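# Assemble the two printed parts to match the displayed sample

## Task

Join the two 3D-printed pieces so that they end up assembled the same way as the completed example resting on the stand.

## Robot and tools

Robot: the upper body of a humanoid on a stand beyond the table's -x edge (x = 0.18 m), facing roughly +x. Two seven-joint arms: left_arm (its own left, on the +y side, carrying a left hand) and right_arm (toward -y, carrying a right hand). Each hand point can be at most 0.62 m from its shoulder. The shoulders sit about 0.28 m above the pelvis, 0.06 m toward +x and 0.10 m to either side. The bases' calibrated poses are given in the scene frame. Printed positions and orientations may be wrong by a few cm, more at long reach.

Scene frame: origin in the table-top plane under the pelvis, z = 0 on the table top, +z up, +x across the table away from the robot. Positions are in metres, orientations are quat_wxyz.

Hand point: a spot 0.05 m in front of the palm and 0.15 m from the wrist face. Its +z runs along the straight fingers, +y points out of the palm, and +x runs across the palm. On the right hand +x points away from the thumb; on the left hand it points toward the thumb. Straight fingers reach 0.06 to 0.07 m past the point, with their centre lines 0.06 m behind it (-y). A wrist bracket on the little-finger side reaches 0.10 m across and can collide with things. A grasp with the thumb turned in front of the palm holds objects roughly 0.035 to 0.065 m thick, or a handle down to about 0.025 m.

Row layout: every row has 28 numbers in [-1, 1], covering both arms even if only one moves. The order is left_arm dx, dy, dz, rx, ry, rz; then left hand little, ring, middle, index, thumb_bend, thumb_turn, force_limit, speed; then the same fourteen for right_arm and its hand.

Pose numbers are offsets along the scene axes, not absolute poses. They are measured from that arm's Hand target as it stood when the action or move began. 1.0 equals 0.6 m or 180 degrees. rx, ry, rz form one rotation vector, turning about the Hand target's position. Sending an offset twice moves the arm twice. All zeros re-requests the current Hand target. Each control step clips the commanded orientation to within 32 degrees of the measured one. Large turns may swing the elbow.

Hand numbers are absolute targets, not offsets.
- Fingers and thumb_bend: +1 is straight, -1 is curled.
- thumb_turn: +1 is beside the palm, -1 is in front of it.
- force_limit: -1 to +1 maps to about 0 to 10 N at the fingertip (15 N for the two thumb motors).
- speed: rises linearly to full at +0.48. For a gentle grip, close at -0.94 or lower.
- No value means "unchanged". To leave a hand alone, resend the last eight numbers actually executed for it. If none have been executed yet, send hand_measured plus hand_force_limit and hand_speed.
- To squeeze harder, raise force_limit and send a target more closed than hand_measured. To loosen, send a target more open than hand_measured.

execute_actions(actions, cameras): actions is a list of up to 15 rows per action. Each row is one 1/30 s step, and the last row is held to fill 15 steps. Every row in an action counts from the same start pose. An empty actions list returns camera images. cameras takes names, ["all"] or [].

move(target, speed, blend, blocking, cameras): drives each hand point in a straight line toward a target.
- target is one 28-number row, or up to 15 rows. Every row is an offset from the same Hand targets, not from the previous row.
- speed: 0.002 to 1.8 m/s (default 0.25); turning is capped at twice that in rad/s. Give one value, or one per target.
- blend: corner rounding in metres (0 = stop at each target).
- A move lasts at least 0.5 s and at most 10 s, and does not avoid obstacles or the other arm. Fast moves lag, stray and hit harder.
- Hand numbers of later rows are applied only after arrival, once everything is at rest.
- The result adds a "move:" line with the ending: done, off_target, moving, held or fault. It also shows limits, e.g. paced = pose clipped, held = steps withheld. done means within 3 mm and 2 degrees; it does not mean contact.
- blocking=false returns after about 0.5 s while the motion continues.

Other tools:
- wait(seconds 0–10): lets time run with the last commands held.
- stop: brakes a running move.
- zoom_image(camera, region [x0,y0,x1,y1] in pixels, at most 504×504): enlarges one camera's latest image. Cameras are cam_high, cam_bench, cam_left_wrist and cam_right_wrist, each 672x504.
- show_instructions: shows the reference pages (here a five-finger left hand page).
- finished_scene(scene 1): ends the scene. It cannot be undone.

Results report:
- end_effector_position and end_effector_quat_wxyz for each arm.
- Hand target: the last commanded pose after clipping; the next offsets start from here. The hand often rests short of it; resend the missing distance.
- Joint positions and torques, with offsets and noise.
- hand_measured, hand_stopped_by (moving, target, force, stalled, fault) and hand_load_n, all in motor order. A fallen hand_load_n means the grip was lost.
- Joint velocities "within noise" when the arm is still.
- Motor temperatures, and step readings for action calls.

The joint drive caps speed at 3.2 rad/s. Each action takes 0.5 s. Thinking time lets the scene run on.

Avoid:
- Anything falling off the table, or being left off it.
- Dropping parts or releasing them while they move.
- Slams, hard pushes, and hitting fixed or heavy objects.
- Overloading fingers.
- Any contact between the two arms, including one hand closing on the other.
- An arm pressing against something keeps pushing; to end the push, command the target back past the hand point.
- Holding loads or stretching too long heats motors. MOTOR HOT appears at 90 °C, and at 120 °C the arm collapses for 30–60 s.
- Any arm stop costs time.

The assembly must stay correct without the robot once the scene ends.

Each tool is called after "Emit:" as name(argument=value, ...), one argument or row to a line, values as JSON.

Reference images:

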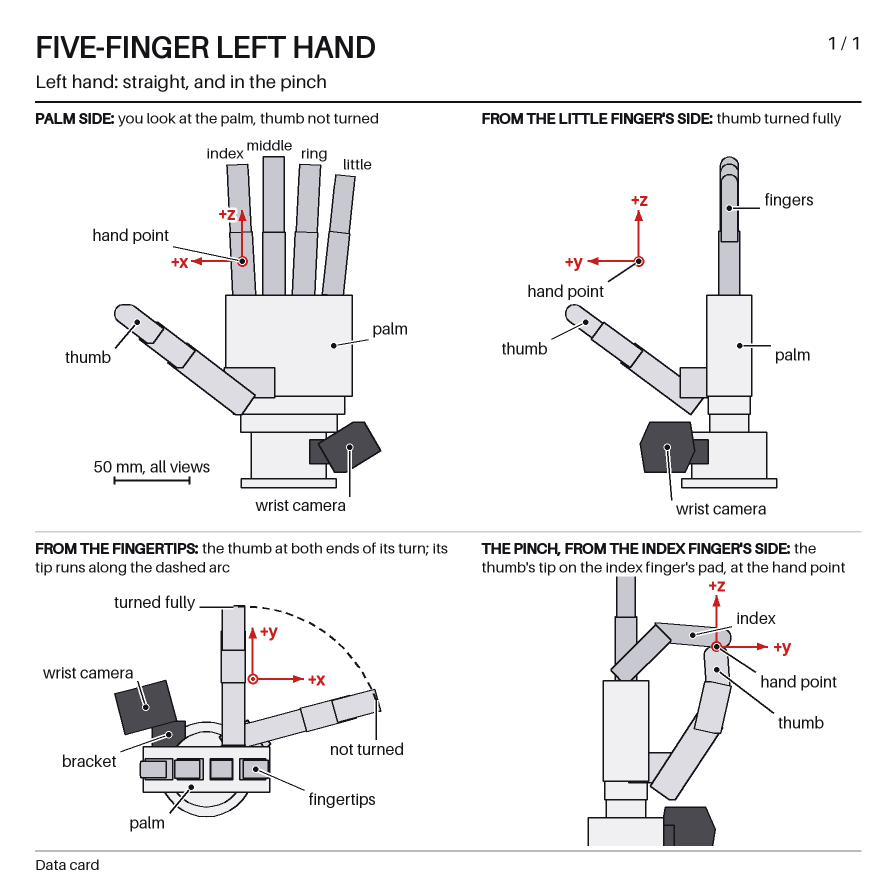

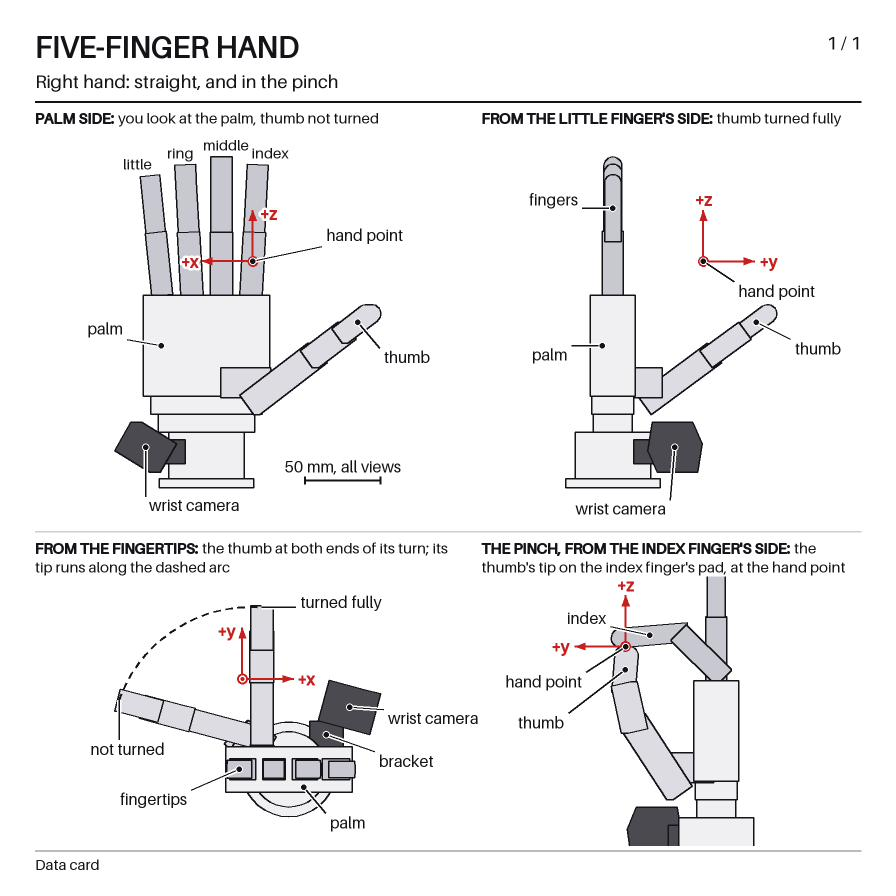

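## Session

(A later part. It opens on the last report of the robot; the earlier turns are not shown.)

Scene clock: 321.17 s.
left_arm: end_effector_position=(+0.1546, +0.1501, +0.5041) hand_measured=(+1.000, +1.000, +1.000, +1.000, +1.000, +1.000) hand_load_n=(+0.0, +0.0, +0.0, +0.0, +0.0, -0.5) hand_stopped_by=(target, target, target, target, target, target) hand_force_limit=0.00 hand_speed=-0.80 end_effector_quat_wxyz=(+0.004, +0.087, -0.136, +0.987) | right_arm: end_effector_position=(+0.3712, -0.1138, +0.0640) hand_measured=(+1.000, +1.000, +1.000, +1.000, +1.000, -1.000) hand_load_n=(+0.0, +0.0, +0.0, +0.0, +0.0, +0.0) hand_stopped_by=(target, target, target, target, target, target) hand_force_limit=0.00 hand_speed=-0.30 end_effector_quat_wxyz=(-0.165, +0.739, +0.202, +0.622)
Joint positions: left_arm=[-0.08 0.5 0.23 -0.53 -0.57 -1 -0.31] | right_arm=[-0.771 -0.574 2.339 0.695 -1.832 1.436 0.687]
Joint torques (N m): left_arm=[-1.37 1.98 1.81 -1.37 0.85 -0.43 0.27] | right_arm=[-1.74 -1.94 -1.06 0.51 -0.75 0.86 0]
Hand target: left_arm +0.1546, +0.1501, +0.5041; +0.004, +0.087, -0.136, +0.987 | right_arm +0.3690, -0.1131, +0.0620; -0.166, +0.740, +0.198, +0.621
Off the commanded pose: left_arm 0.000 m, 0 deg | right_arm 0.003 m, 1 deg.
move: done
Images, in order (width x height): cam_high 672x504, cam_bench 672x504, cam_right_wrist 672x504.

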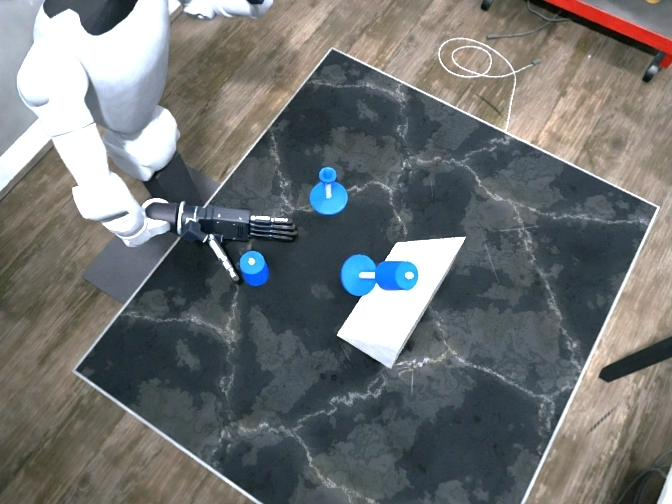

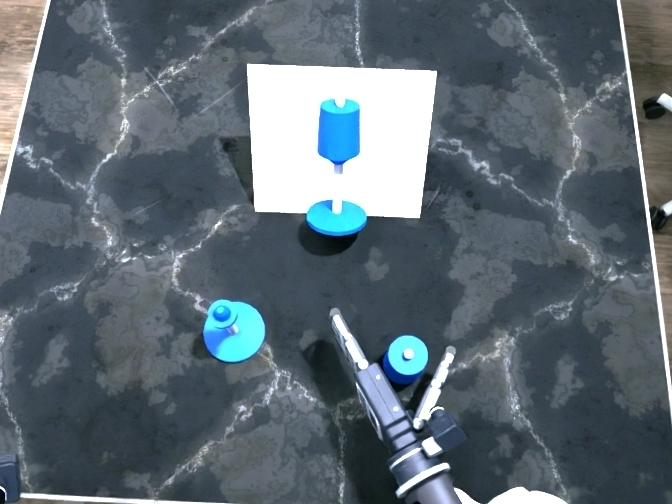

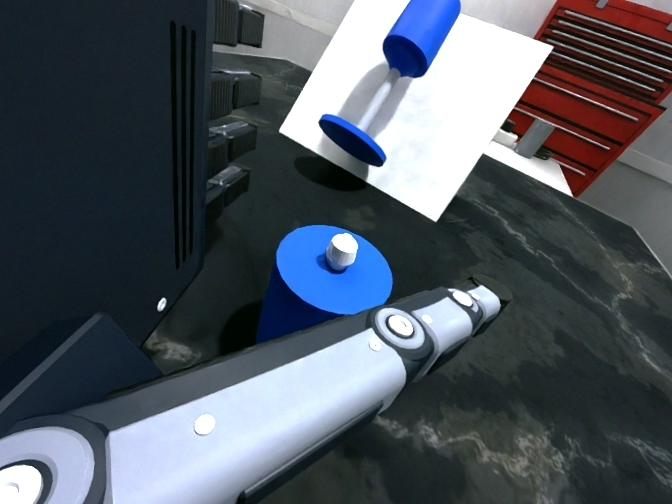

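Emit:
move(
  target=[0,0,0,0,0,0,1,1,1,1,1,1,0,-0.8,-0.0183,-0.0105,-0.045,0,0,0,1,1,1,1,1,-1,0,-0.3],
  speed=0.06,
  cameras=["cam_high","cam_bench","cam_right_wrist"],
)

Emit:
zoom_image(
  camera="cam_bench",
  region=[310, 290, 510, 480],
)

Emit:
zoom_image(
  camera="cam_high",
  region=[150, 180, 310, 310],
)

Scene clock: 365.57 s.
left_arm: end_effector_position=(+0.1546, +0.1501, +0.5041) hand_measured=(+1.000, +1.000, +1.000, +1.000, +1.000, +1.000) hand_load_n=(+0.0, +0.0, +0.0, +0.0, +0.0, +0.0) hand_stopped_by=(target, target, target, target, target, target) hand_force_limit=0.00 hand_speed=-0.80 end_effector_quat_wxyz=(+0.004, +0.087, -0.136, +0.987) | right_arm: end_effector_position=(+0.3599, -0.1192, +0.0366) hand_measured=(+1.000, +1.000, +1.000, +1.000, +1.000, -1.000) hand_load_n=(+0.0, +0.0, +0.0, +0.0, +0.0, +0.0) hand_stopped_by=(target, target, target, target, target, target) hand_force_limit=0.00 hand_speed=-0.30 end_effector_quat_wxyz=(-0.166, +0.739, +0.202, +0.621)
Joint positions: left_arm=[-0.08 0.5 0.23 -0.53 -0.57 -1 -0.31] | right_arm=[-0.547 -0.436 2.147 1.011 -1.474 1.413 0.16]
Joint torques (N m): left_arm=[-1.32 2.07 1.79 -1.36 0.79 -0.42 0.24] | right_arm=[-1.27 -1.5 -0.96 0.78 -0.69 0.92 -0.04]
Motor temperatures (°C): left_arm=[40 40 39 38 39 32 25] | right_arm=[43 44 40 43 38 33 28]
Hand target: left_arm +0.1546, +0.1501, +0.5041; +0.004, +0.087, -0.136, +0.987 | right_arm +0.3580, -0.1194, +0.0350; -0.166, +0.740, +0.198, +0.621
Off the commanded pose: left_arm 0.000 m, 0 deg | right_arm 0.002 m, 0 deg.
move: done
Images, in order (width x height): cam_high 672x504, cam_bench 672x504, cam_right_wrist 672x504.

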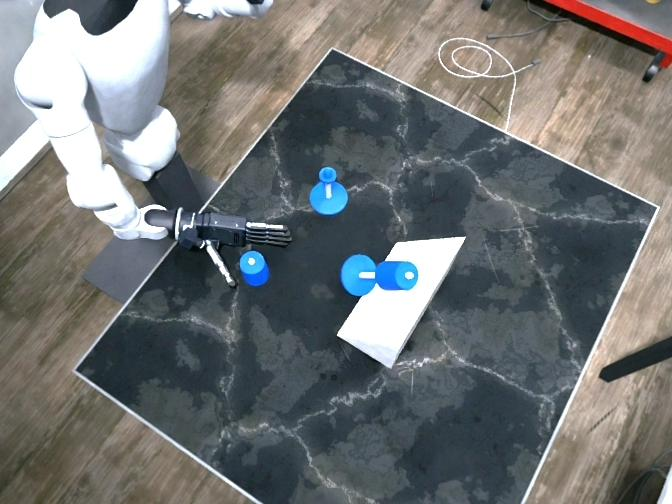

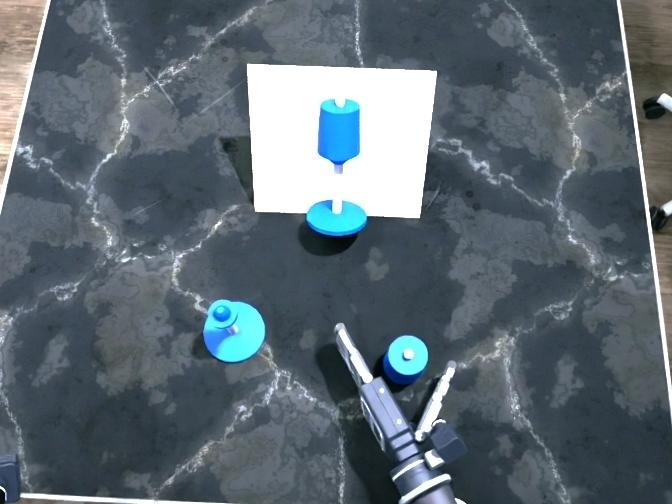

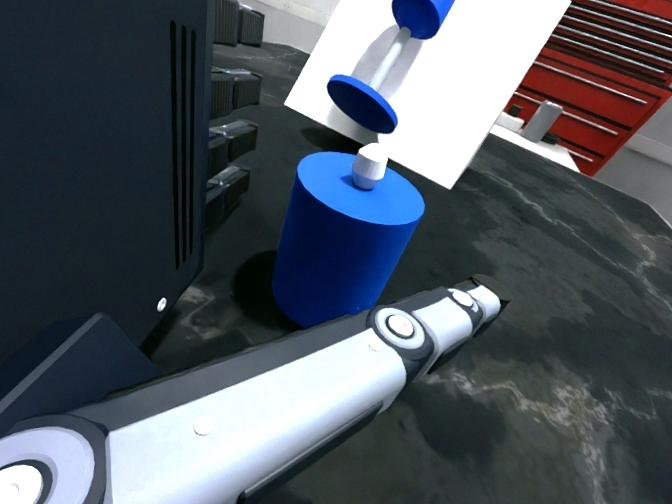

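Scaled by 2.520 from the camera's 672x504 image, which has a finer 960x720 frame.

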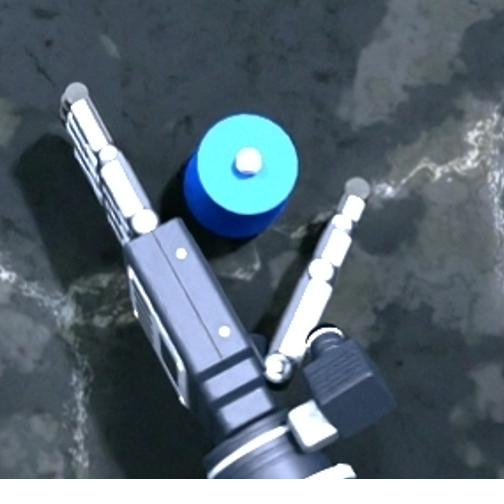

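Scaled by 3.150 from the camera's 672x504 image, which has a finer 960x720 frame.

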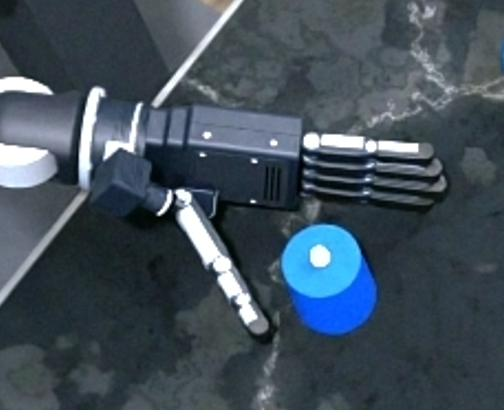

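Emit:
move(
  target=[0,0,0,0,0,0,1,1,1,1,1,1,0,-0.8,0,0,0,0,0,0,1,1,0.5,0.5,0.6,-1,-0.5,-0.7],
  speed=0.06,
  cameras=["cam_high","cam_bench","cam_right_wrist"],
)

Emit:
zoom_image(
  camera="cam_bench",
  region=[310, 290, 510, 480],
)

Emit:
zoom_image(
  camera="cam_high",
  region=[150, 180, 310, 310],
)

Scene clock: 380.07 s.
left_arm: end_effector_position=(+0.1546, +0.1501, +0.5041) hand_measured=(+1.000, +1.000, +1.000, +1.000, +1.000, +1.000) hand_load_n=(+0.0, +0.0, +0.0, +0.0, +0.0, +0.0) hand_stopped_by=(target, target, target, target, target, target) hand_force_limit=0.00 hand_speed=-0.80 end_effector_quat_wxyz=(+0.004, +0.087, -0.136, +0.987) | right_arm: end_effector_position=(+0.3599, -0.1192, +0.0366) hand_measured=(+1.000, +1.000, +0.500, +0.500, +0.600, -1.000) hand_load_n=(+0.0, +0.0, +0.0, +0.0, +0.0, +0.0) hand_stopped_by=(target, target, target, target, target, target) hand_force_limit=-0.50 hand_speed=-0.70 end_effector_quat_wxyz=(-0.166, +0.739, +0.202, +0.621)
Joint positions: left_arm=[-0.08 0.5 0.23 -0.53 -0.57 -1 -0.31] | right_arm=[-0.547 -0.436 2.147 1.011 -1.474 1.413 0.16]
Joint torques (N m): left_arm=[-1.41 2.09 1.79 -1.33 0.88 -0.41 0.25] | right_arm=[-1.31 -1.6 -0.81 0.6 -0.74 0.92 0.05]
Hand target: left_arm +0.1546, +0.1501, +0.5041; +0.004, +0.087, -0.136, +0.987 | right_arm +0.3580, -0.1194, +0.0350; -0.166, +0.740, +0.198, +0.620
Off the commanded pose: left_arm 0.000 m, 0 deg | right_arm 0.002 m, 0 deg.
move: done
Images, in order (width x height): cam_high 672x504, cam_bench 672x504, cam_right_wrist 672x504.

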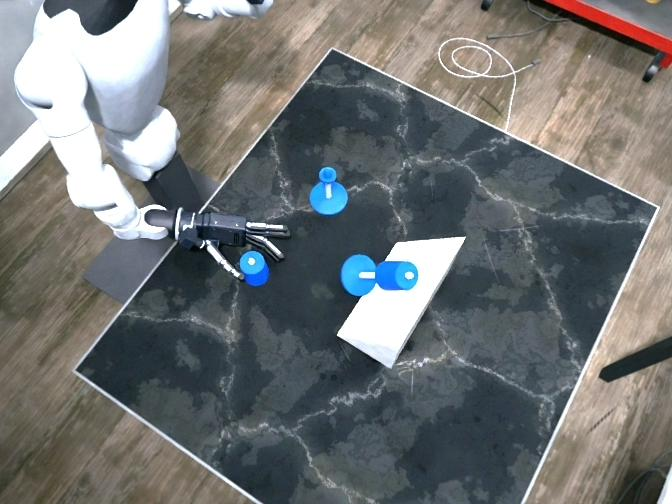

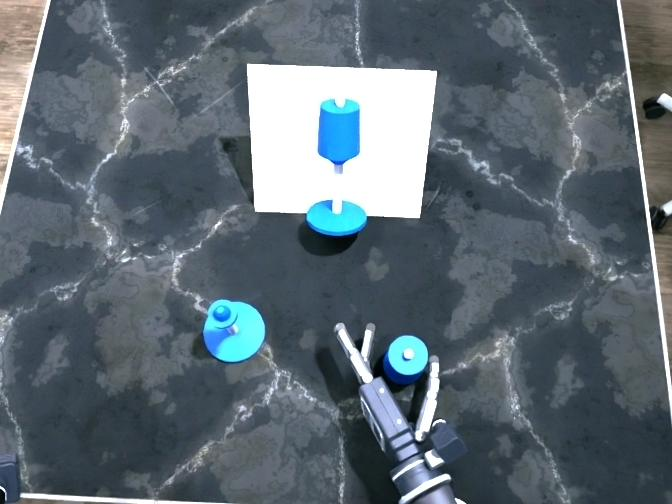

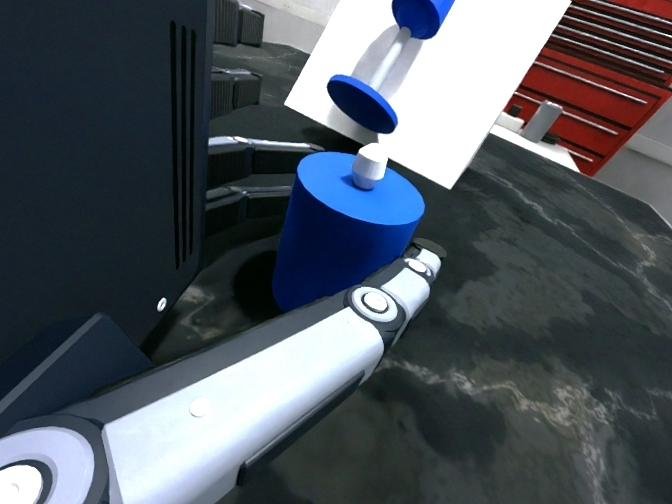

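Scaled by 2.520 from the camera's 672x504 image, which has a finer 960x720 frame.

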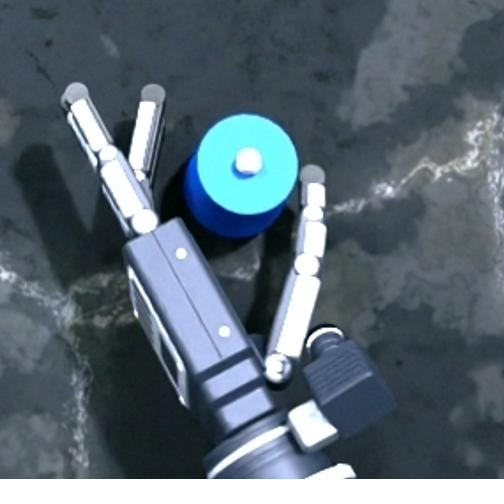

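Scaled by 3.150 from the camera's 672x504 image, which has a finer 960x720 frame.

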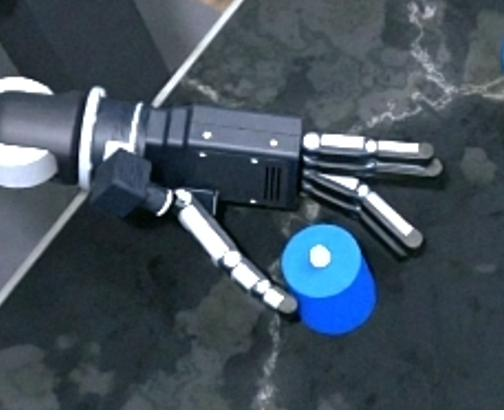

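Emit:
move(
  target=[0,0,0,0,0,0,1,1,1,1,1,1,0,-0.8,0.0067,-0.0117,0,0,0,0,1,1,0.5,0.5,0.6,-1,-0.5,-0.7],
  speed=0.04,
  cameras=[],
)

Emit:
move(
  target=[0,0,0,0,0,0,1,1,1,1,1,1,0,-0.8,0,0,0,0,0,0,1,1,-0.5,-0.5,-0.3,-1,-0.6,-0.92],
  speed=0.06,
  cameras=["cam_high","cam_bench","cam_right_wrist"],
)

Emit:
zoom_image(
  camera="cam_bench",
  region=[310, 290, 510, 480],
)

Emit:
zoom_image(
  camera="cam_high",
  region=[150, 180, 310, 310],
)

Scene clock: 389.80 s.
left_arm: end_effector_position=(+0.1546, +0.1501, +0.5041) hand_measured=(+1.000, +1.000, +1.000, +1.000, +1.000, +1.000) hand_load_n=(+0.0, +0.0, +0.0, +0.0, +0.0, -0.5) hand_stopped_by=(target, target, target, target, target, target) hand_force_limit=0.00 hand_speed=-0.80 end_effector_quat_wxyz=(+0.004, +0.087, -0.136, +0.987) | right_arm: end_effector_position=(+0.3633, -0.1227, +0.0364) hand_measured=(+1.000, +1.000, +0.500, +0.500, +0.600, -1.000) hand_load_n=(+0.0, +0.0, +0.0, +0.0, +0.0, +0.5) hand_stopped_by=(target, target, target, target, target, target) hand_force_limit=-0.50 hand_speed=-0.70 end_effector_quat_wxyz=(-0.170, +0.738, +0.200, +0.621)
Joint positions: left_arm=[-0.08 0.5 0.23 -0.53 -0.57 -1 -0.31] | right_arm=[-0.534 -0.436 2.1 1.03 -1.411 1.401 0.049]
Joint torques (N m): left_arm=[-1.46 2.04 1.76 -1.5 0.84 -0.43 0.26] | right_arm=[-1.28 -2.46 -1 0.84 -0.72 0.89 -0.04]
Hand target: left_arm +0.1546, +0.1501, +0.5041; +0.004, +0.087, -0.136, +0.987 | right_arm +0.3620, -0.1264, +0.0350; -0.166, +0.740, +0.198, +0.620
Off the commanded pose: left_arm 0.000 m, 0 deg | right_arm 0.004 m, 1 deg.
move: off_target (right_arm)
No camera images: "cameras" was empty.

Scene clock: 391.50 s.
left_arm: end_effector_position=(+0.1546, +0.1501, +0.5041) hand_measured=(+1.000, +1.000, +1.000, +1.000, +1.000, +1.000) hand_load_n=(+0.0, +0.0, +0.0, +0.0, +0.0, +0.0) hand_stopped_by=(target, target, target, target, target, target) hand_force_limit=0.00 hand_speed=-0.80 end_effector_quat_wxyz=(+0.004, +0.087, -0.136, +0.987) | right_arm: end_effector_position=(+0.3632, -0.1225, +0.0364) hand_measured=(+1.000, +1.000, +0.180, +0.270, +0.480, -1.000) hand_load_n=(+0.0, +0.0, +3.0, +1.0, +5.0, +0.0) hand_stopped_by=(target, target, force, force, force, target) hand_force_limit=-0.60 hand_speed=-0.92 end_effector_quat_wxyz=(-0.170, +0.738, +0.200, +0.621)
Joint positions: left_arm=[-0.08 0.5 0.23 -0.53 -0.57 -1 -0.31] | right_arm=[-0.534 -0.436 2.1 1.03 -1.411 1.401 0.048]
Joint torques (N m): left_arm=[-1.45 1.95 1.87 -1.44 0.92 -0.43 0.27] | right_arm=[-1.26 -2.44 -0.96 0.87 -0.67 0.89 -0.01]
Hand target: left_arm +0.1546, +0.1501, +0.5041; +0.004, +0.087, -0.136, +0.987 | right_arm +0.3620, -0.1264, +0.0350; -0.166, +0.740, +0.198, +0.620
Off the commanded pose: left_arm 0.000 m, 0 deg | right_arm 0.004 m, 1 deg.
move: off_target (right_arm)
Images, in order (width x height): cam_high 672x504, cam_bench 672x504, cam_right_wrist 672x504.

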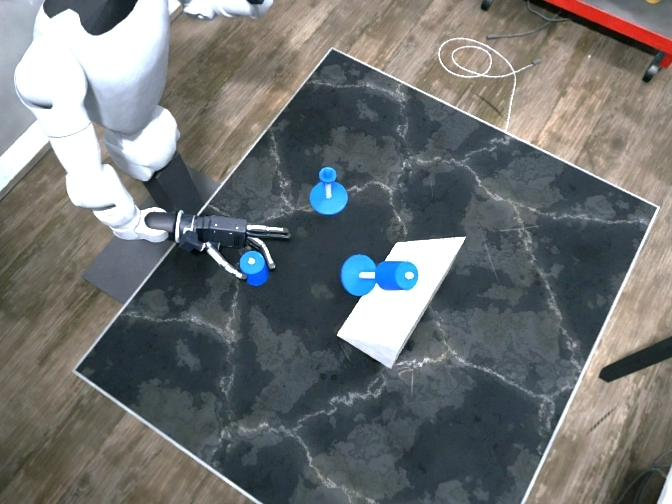

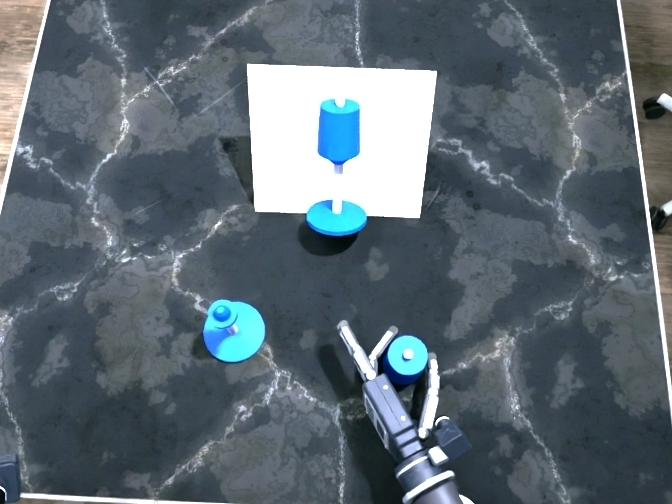

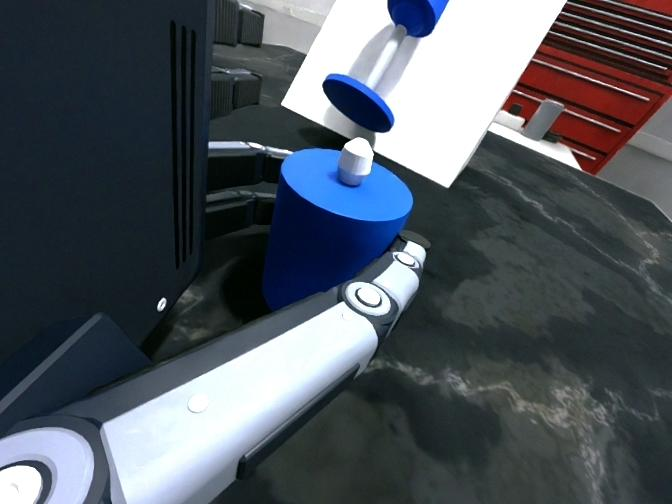

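Scaled by 2.520 from the camera's 672x504 image, which has a finer 960x720 frame.

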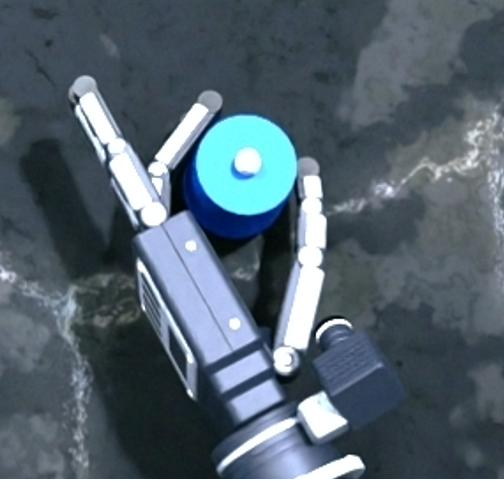

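Scaled by 3.150 from the camera's 672x504 image, which has a finer 960x720 frame.

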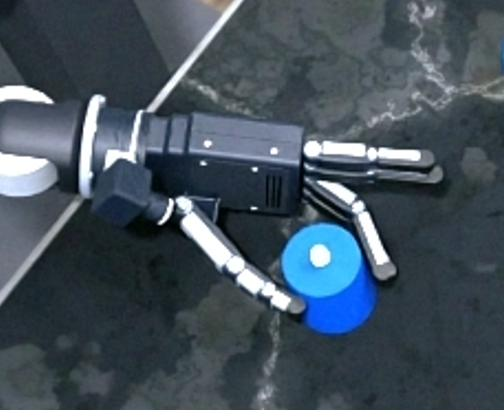

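Emit:
move(
  target=[
    [0,0,0,0,0,0,1,1,1,1,1,1,0,-0.8,0,0,0,0,0,0,1,1,0.4,0.4,0.6,-1,-0.5,-0.7],
    [0,0,0,0,0,0,1,1,1,1,1,1,0,-0.8,-0.0117,-0.005,0,0,0,0,1,1,0.4,0.4,0.6,-1,-0.5,-0.7],
  ],
  speed=0.05,
  cameras=["cam_bench"],
)

Emit:
zoom_image(
  camera="cam_bench",
  region=[310, 290, 510, 480],
)

Scene clock: 402.27 s.
left_arm: end_effector_position=(+0.1546, +0.1501, +0.5041) hand_measured=(+1.000, +1.000, +1.000, +1.000, +1.000, +1.000) hand_load_n=(+0.0, +0.0, +0.0, +0.0, +0.0, +0.0) hand_stopped_by=(target, target, target, target, target, target) hand_force_limit=0.00 hand_speed=-0.80 end_effector_quat_wxyz=(+0.004, +0.087, -0.136, +0.987) | right_arm: end_effector_position=(+0.3571, -0.1259, +0.0360) hand_measured=(+1.000, +1.000, +0.400, +0.400, +0.600, -1.000) hand_load_n=(+0.0, +0.0, +0.0, +0.0, +0.0, +0.0) hand_stopped_by=(target, target, target, target, target, target) hand_force_limit=-0.50 hand_speed=-0.70 end_effector_quat_wxyz=(-0.169, +0.739, +0.195, +0.623)
Joint positions: left_arm=[-0.08 0.5 0.23 -0.53 -0.57 -1 -0.31] | right_arm=[-0.516 -0.436 2.11 1.03 -1.411 1.425 0.062]
Joint torques (N m): left_arm=[-1.39 2.06 1.67 -1.36 0.88 -0.42 0.27] | right_arm=[-1.27 -3.22 -0.27 0.31 -1.07 1.03 0.14]
Hand target: left_arm +0.1546, +0.1501, +0.5041; +0.004, +0.087, -0.136, +0.987 | right_arm +0.3550, -0.1294, +0.0350; -0.166, +0.740, +0.198, +0.620
Off the commanded pose: left_arm 0.000 m, 0 deg | right_arm 0.004 m, 1 deg.
move: off_target (right_arm)
Images, in order (width x height): cam_bench 672x504.

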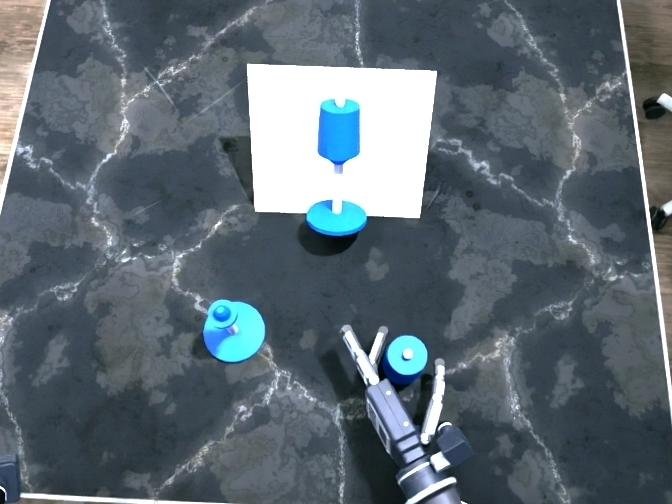

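Scaled by 2.520 from the camera's 672x504 image, which has a finer 960x720 frame.

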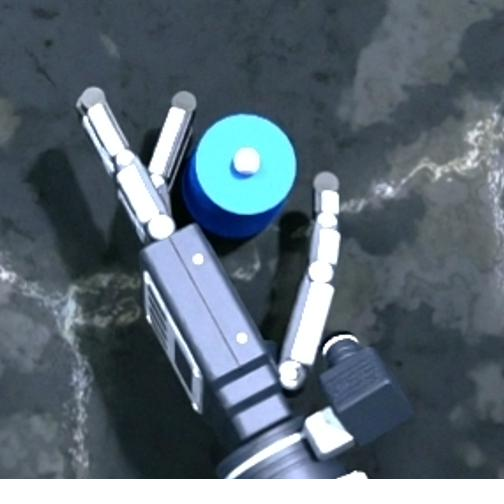

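Emit:
move(
  target=[0,0,0,0,0,0,1,1,1,1,1,1,0,-0.8,0,0,0,0,0,0,1,1,-0.5,-0.5,-0.3,-1,-0.6,-0.92],
  speed=0.06,
  cameras=["cam_high","cam_bench","cam_right_wrist"],
)

Emit:
zoom_image(
  camera="cam_bench",
  region=[310, 290, 510, 480],
)

Emit:
zoom_image(
  camera="cam_high",
  region=[150, 180, 310, 310],
)

Scene clock: 407.33 s.
left_arm: end_effector_position=(+0.1546, +0.1501, +0.5041) hand_measured=(+1.000, +1.000, +1.000, +1.000, +1.000, +1.000) hand_load_n=(+0.0, +0.0, +0.0, +0.0, +0.0, +0.0) hand_stopped_by=(target, target, target, target, target, target) hand_force_limit=0.00 hand_speed=-0.80 end_effector_quat_wxyz=(+0.004, +0.087, -0.136, +0.987) | right_arm: end_effector_position=(+0.3573, -0.1260, +0.0365) hand_measured=(+1.000, +1.000, +0.184, +0.260, +0.514, -1.000) hand_load_n=(+0.0, +0.0, +2.5, +1.0, +4.0, +0.5) hand_stopped_by=(target, target, force, force, force, target) hand_force_limit=-0.60 hand_speed=-0.92 end_effector_quat_wxyz=(-0.169, +0.738, +0.195, +0.624)
Joint positions: left_arm=[-0.08 0.5 0.23 -0.53 -0.57 -1 -0.31] | right_arm=[-0.516 -0.436 2.11 1.03 -1.411 1.428 0.062]
Joint torques (N m): left_arm=[-1.38 1.99 1.7 -1.34 0.81 -0.41 0.27] | right_arm=[-1.28 -3.2 -0.17 0.25 -1.13 0.95 0.14]
Hand target: left_arm +0.1546, +0.1501, +0.5041; +0.004, +0.087, -0.136, +0.987 | right_arm +0.3550, -0.1294, +0.0350; -0.166, +0.740, +0.198, +0.620
Off the commanded pose: left_arm 0.000 m, 0 deg | right_arm 0.004 m, 1 deg.
move: off_target (right_arm)
Images, in order (width x height): cam_high 672x504, cam_bench 672x504, cam_right_wrist 672x504.

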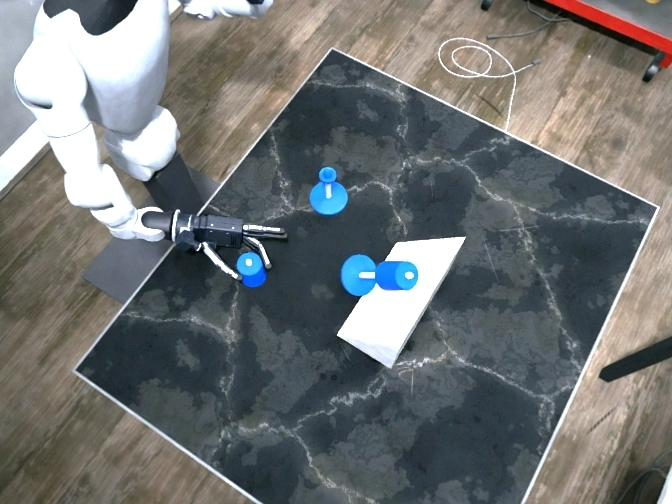

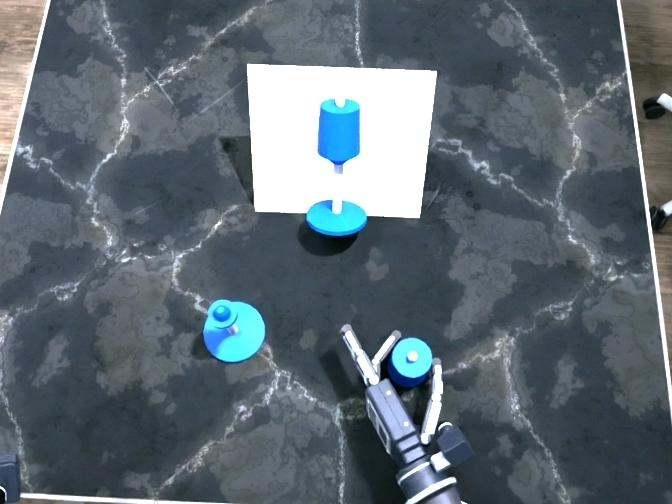

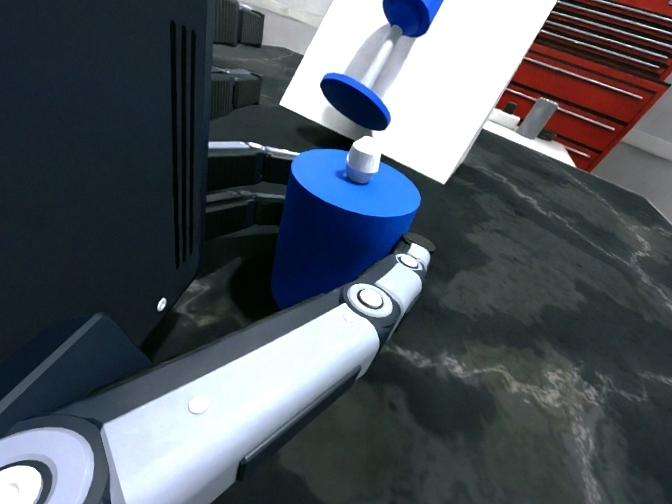

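Scaled by 2.520 from the camera's 672x504 image, which has a finer 960x720 frame.

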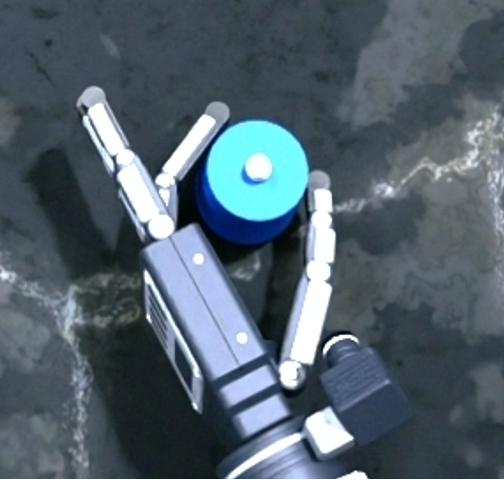

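Scaled by 3.150 from the camera's 672x504 image, which has a finer 960x720 frame.

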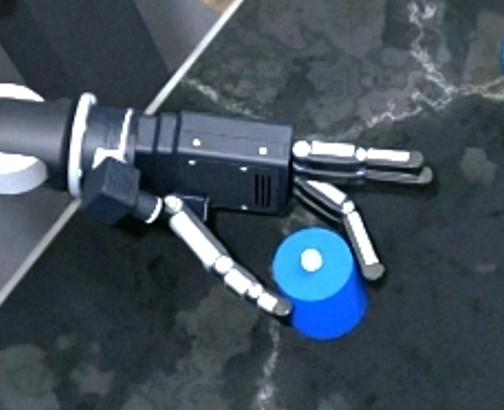

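Emit:
move(
  target=[0,0,0,0,0,0,1,1,1,1,1,1,0,-0.8,0,0,0,0,0,0,1,1,-0.6,-0.6,-0.4,-1,-0.1,-0.94],
  speed=0.06,
  cameras=["cam_high","cam_bench","cam_right_wrist"],
)

Emit:
zoom_image(
  camera="cam_bench",
  region=[310, 290, 510, 480],
)

Emit:
zoom_image(
  camera="cam_high",
  region=[150, 180, 310, 310],
)

Scene clock: 427.43 s.
left_arm: end_effector_position=(+0.1546, +0.1501, +0.5041) hand_measured=(+1.000, +1.000, +1.000, +1.000, +1.000, +1.000) hand_load_n=(+0.0, +0.0, +0.0, +0.0, +0.0, +0.0) hand_stopped_by=(target, target, target, target, target, target) hand_force_limit=0.00 hand_speed=-0.80 end_effector_quat_wxyz=(+0.004, +0.087, -0.136, +0.987) | right_arm: end_effector_position=(+0.3573, -0.1260, +0.0364) hand_measured=(+1.000, +1.000, +0.170, +0.234, +0.514, -1.000) hand_load_n=(+0.0, +0.0, +3.5, +4.5, +8.5, -1.5) hand_stopped_by=(target, target, force, force, force, target) hand_force_limit=-0.10 hand_speed=-0.94 end_effector_quat_wxyz=(-0.169, +0.738, +0.195, +0.624)
Joint positions: left_arm=[-0.08 0.5 0.23 -0.53 -0.57 -1 -0.31] | right_arm=[-0.516 -0.436 2.11 1.03 -1.411 1.428 0.062]
Joint torques (N m): left_arm=[-1.36 2.03 1.78 -1.38 0.85 -0.4 0.28] | right_arm=[-1.34 -3.2 -0.21 0.22 -1.1 0.96 0.12]
Hand target: left_arm +0.1546, +0.1501, +0.5041; +0.004, +0.087, -0.136, +0.987 | right_arm +0.3550, -0.1294, +0.0350; -0.166, +0.740, +0.198, +0.620
Off the commanded pose: left_arm 0.000 m, 0 deg | right_arm 0.004 m, 1 deg.
move: off_target (right_arm)
Images, in order (width x height): cam_high 672x504, cam_bench 672x504, cam_right_wrist 672x504.

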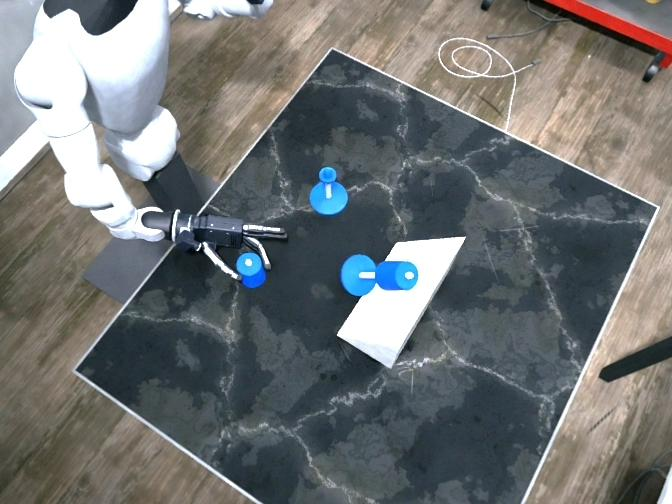

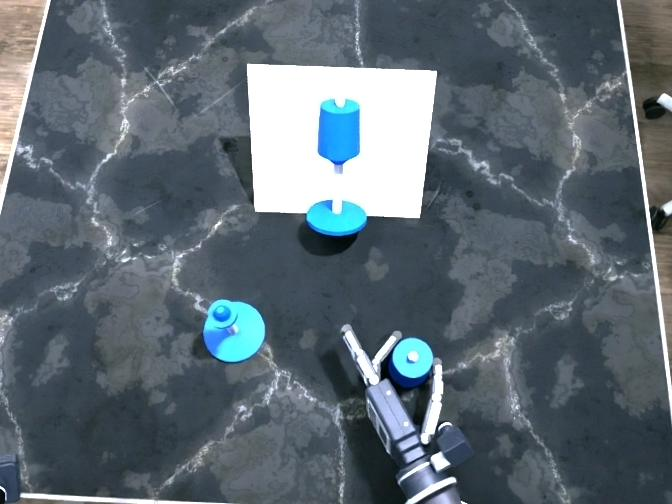

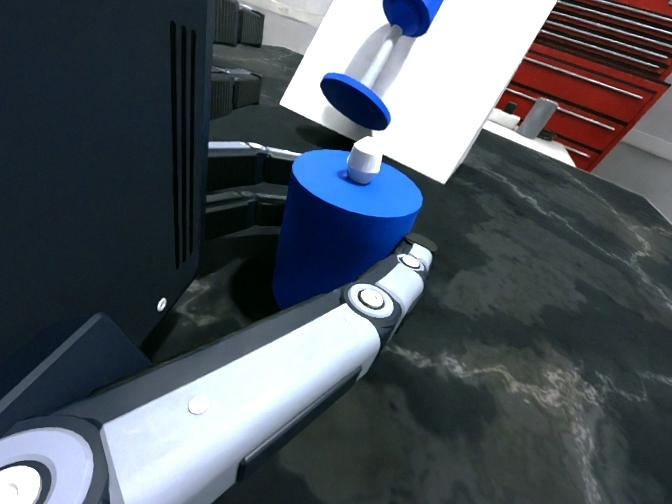

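Scaled by 2.520 from the camera's 672x504 image, which has a finer 960x720 frame.

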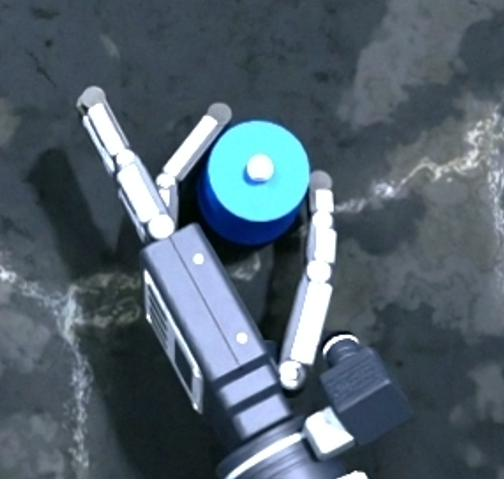

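Scaled by 3.150 from the camera's 672x504 image, which has a finer 960x720 frame.

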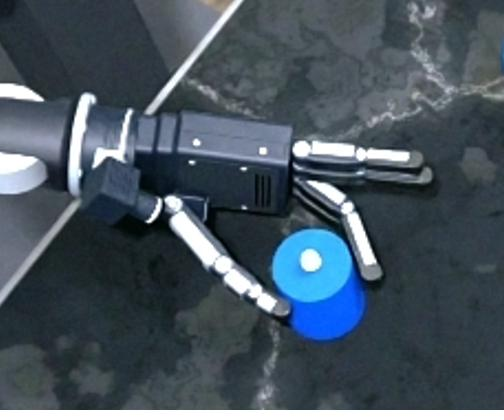

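Emit:
move(
  target=[0,0,0,0,0,0,1,1,1,1,1,1,0,-0.8,0.004,0.005,0.05,0,0,0,1,1,-0.6,-0.6,-0.4,-1,-0.1,-0.94],
  speed=0.04,
  cameras=["cam_high","cam_bench","cam_right_wrist"],
)

Emit:
zoom_image(
  camera="cam_bench",
  region=[310, 290, 510, 480],
)

Emit:
zoom_image(
  camera="cam_high",
  region=[150, 180, 310, 310],
)

Scene clock: 433.50 s.
left_arm: end_effector_position=(+0.1546, +0.1501, +0.5041) hand_measured=(+1.000, +1.000, +1.000, +1.000, +1.000, +1.000) hand_load_n=(+0.0, +0.0, +0.0, +0.0, +0.0, +0.0) hand_stopped_by=(target, target, target, target, target, target) hand_force_limit=0.00 hand_speed=-0.80 end_effector_quat_wxyz=(+0.004, +0.087, -0.136, +0.987) | right_arm: end_effector_position=(+0.3538, -0.1253, +0.0617) hand_measured=(+1.000, +1.000, +0.170, +0.234, +0.514, -1.000) hand_load_n=(+0.0, +0.0, +3.0, +4.5, +9.0, -1.0) hand_stopped_by=(target, target, force, force, force, target) hand_force_limit=-0.10 hand_speed=-0.94 end_effector_quat_wxyz=(-0.168, +0.743, +0.195, +0.618)
Joint positions: left_arm=[-0.08 0.5 0.23 -0.53 -0.57 -1 -0.31] | right_arm=[-0.736 -0.59 2.39 0.7 -1.915 1.505 0.79]
Joint torques (N m): left_arm=[-1.39 1.96 1.75 -1.27 0.84 -0.42 0.27] | right_arm=[-2.94 -3.92 -0.46 -0.54 -1.17 0.75 0.15]
Hand target: left_arm +0.1546, +0.1501, +0.5041; +0.004, +0.087, -0.136, +0.987 | right_arm +0.3574, -0.1264, +0.0650; -0.166, +0.740, +0.198, +0.620
Off the commanded pose: left_arm 0.000 m, 0 deg | right_arm 0.005 m, 1 deg.
move: off_target (right_arm)
Images, in order (width x height): cam_high 672x504, cam_bench 672x504, cam_right_wrist 672x504.

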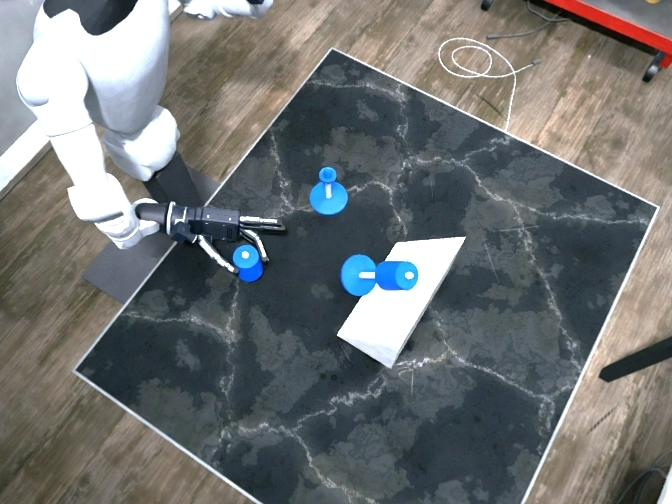

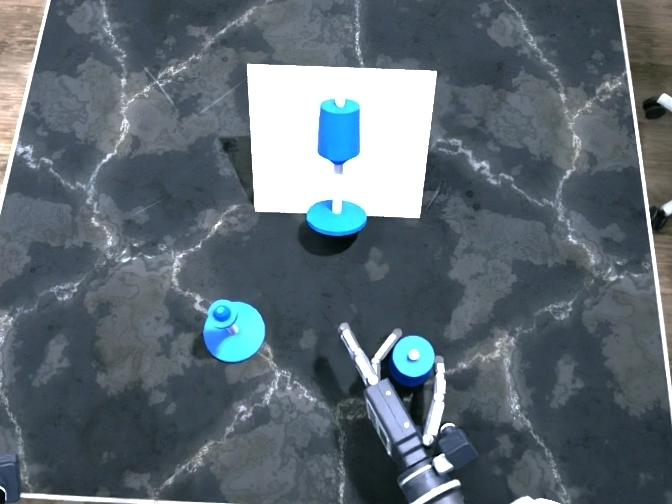

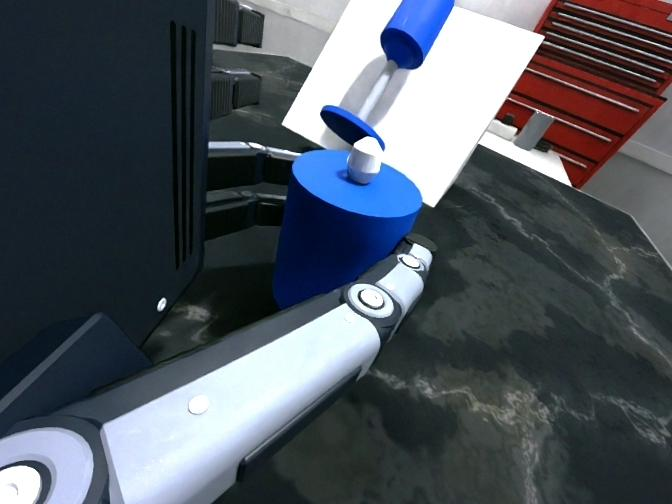

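Scaled by 2.520 from the camera's 672x504 image, which has a finer 960x720 frame.

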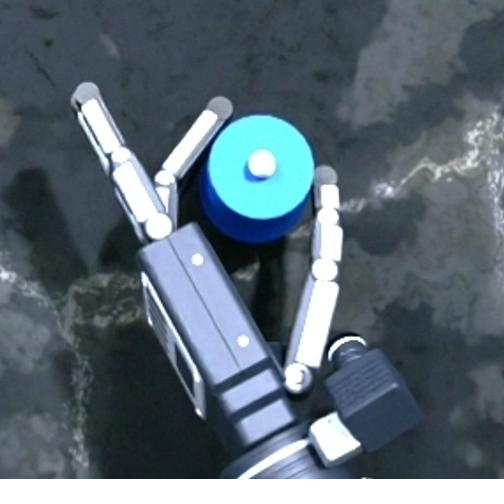

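Scaled by 3.150 from the camera's 672x504 image, which has a finer 960x720 frame.

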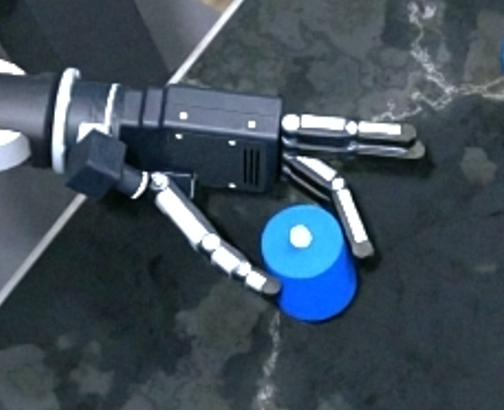

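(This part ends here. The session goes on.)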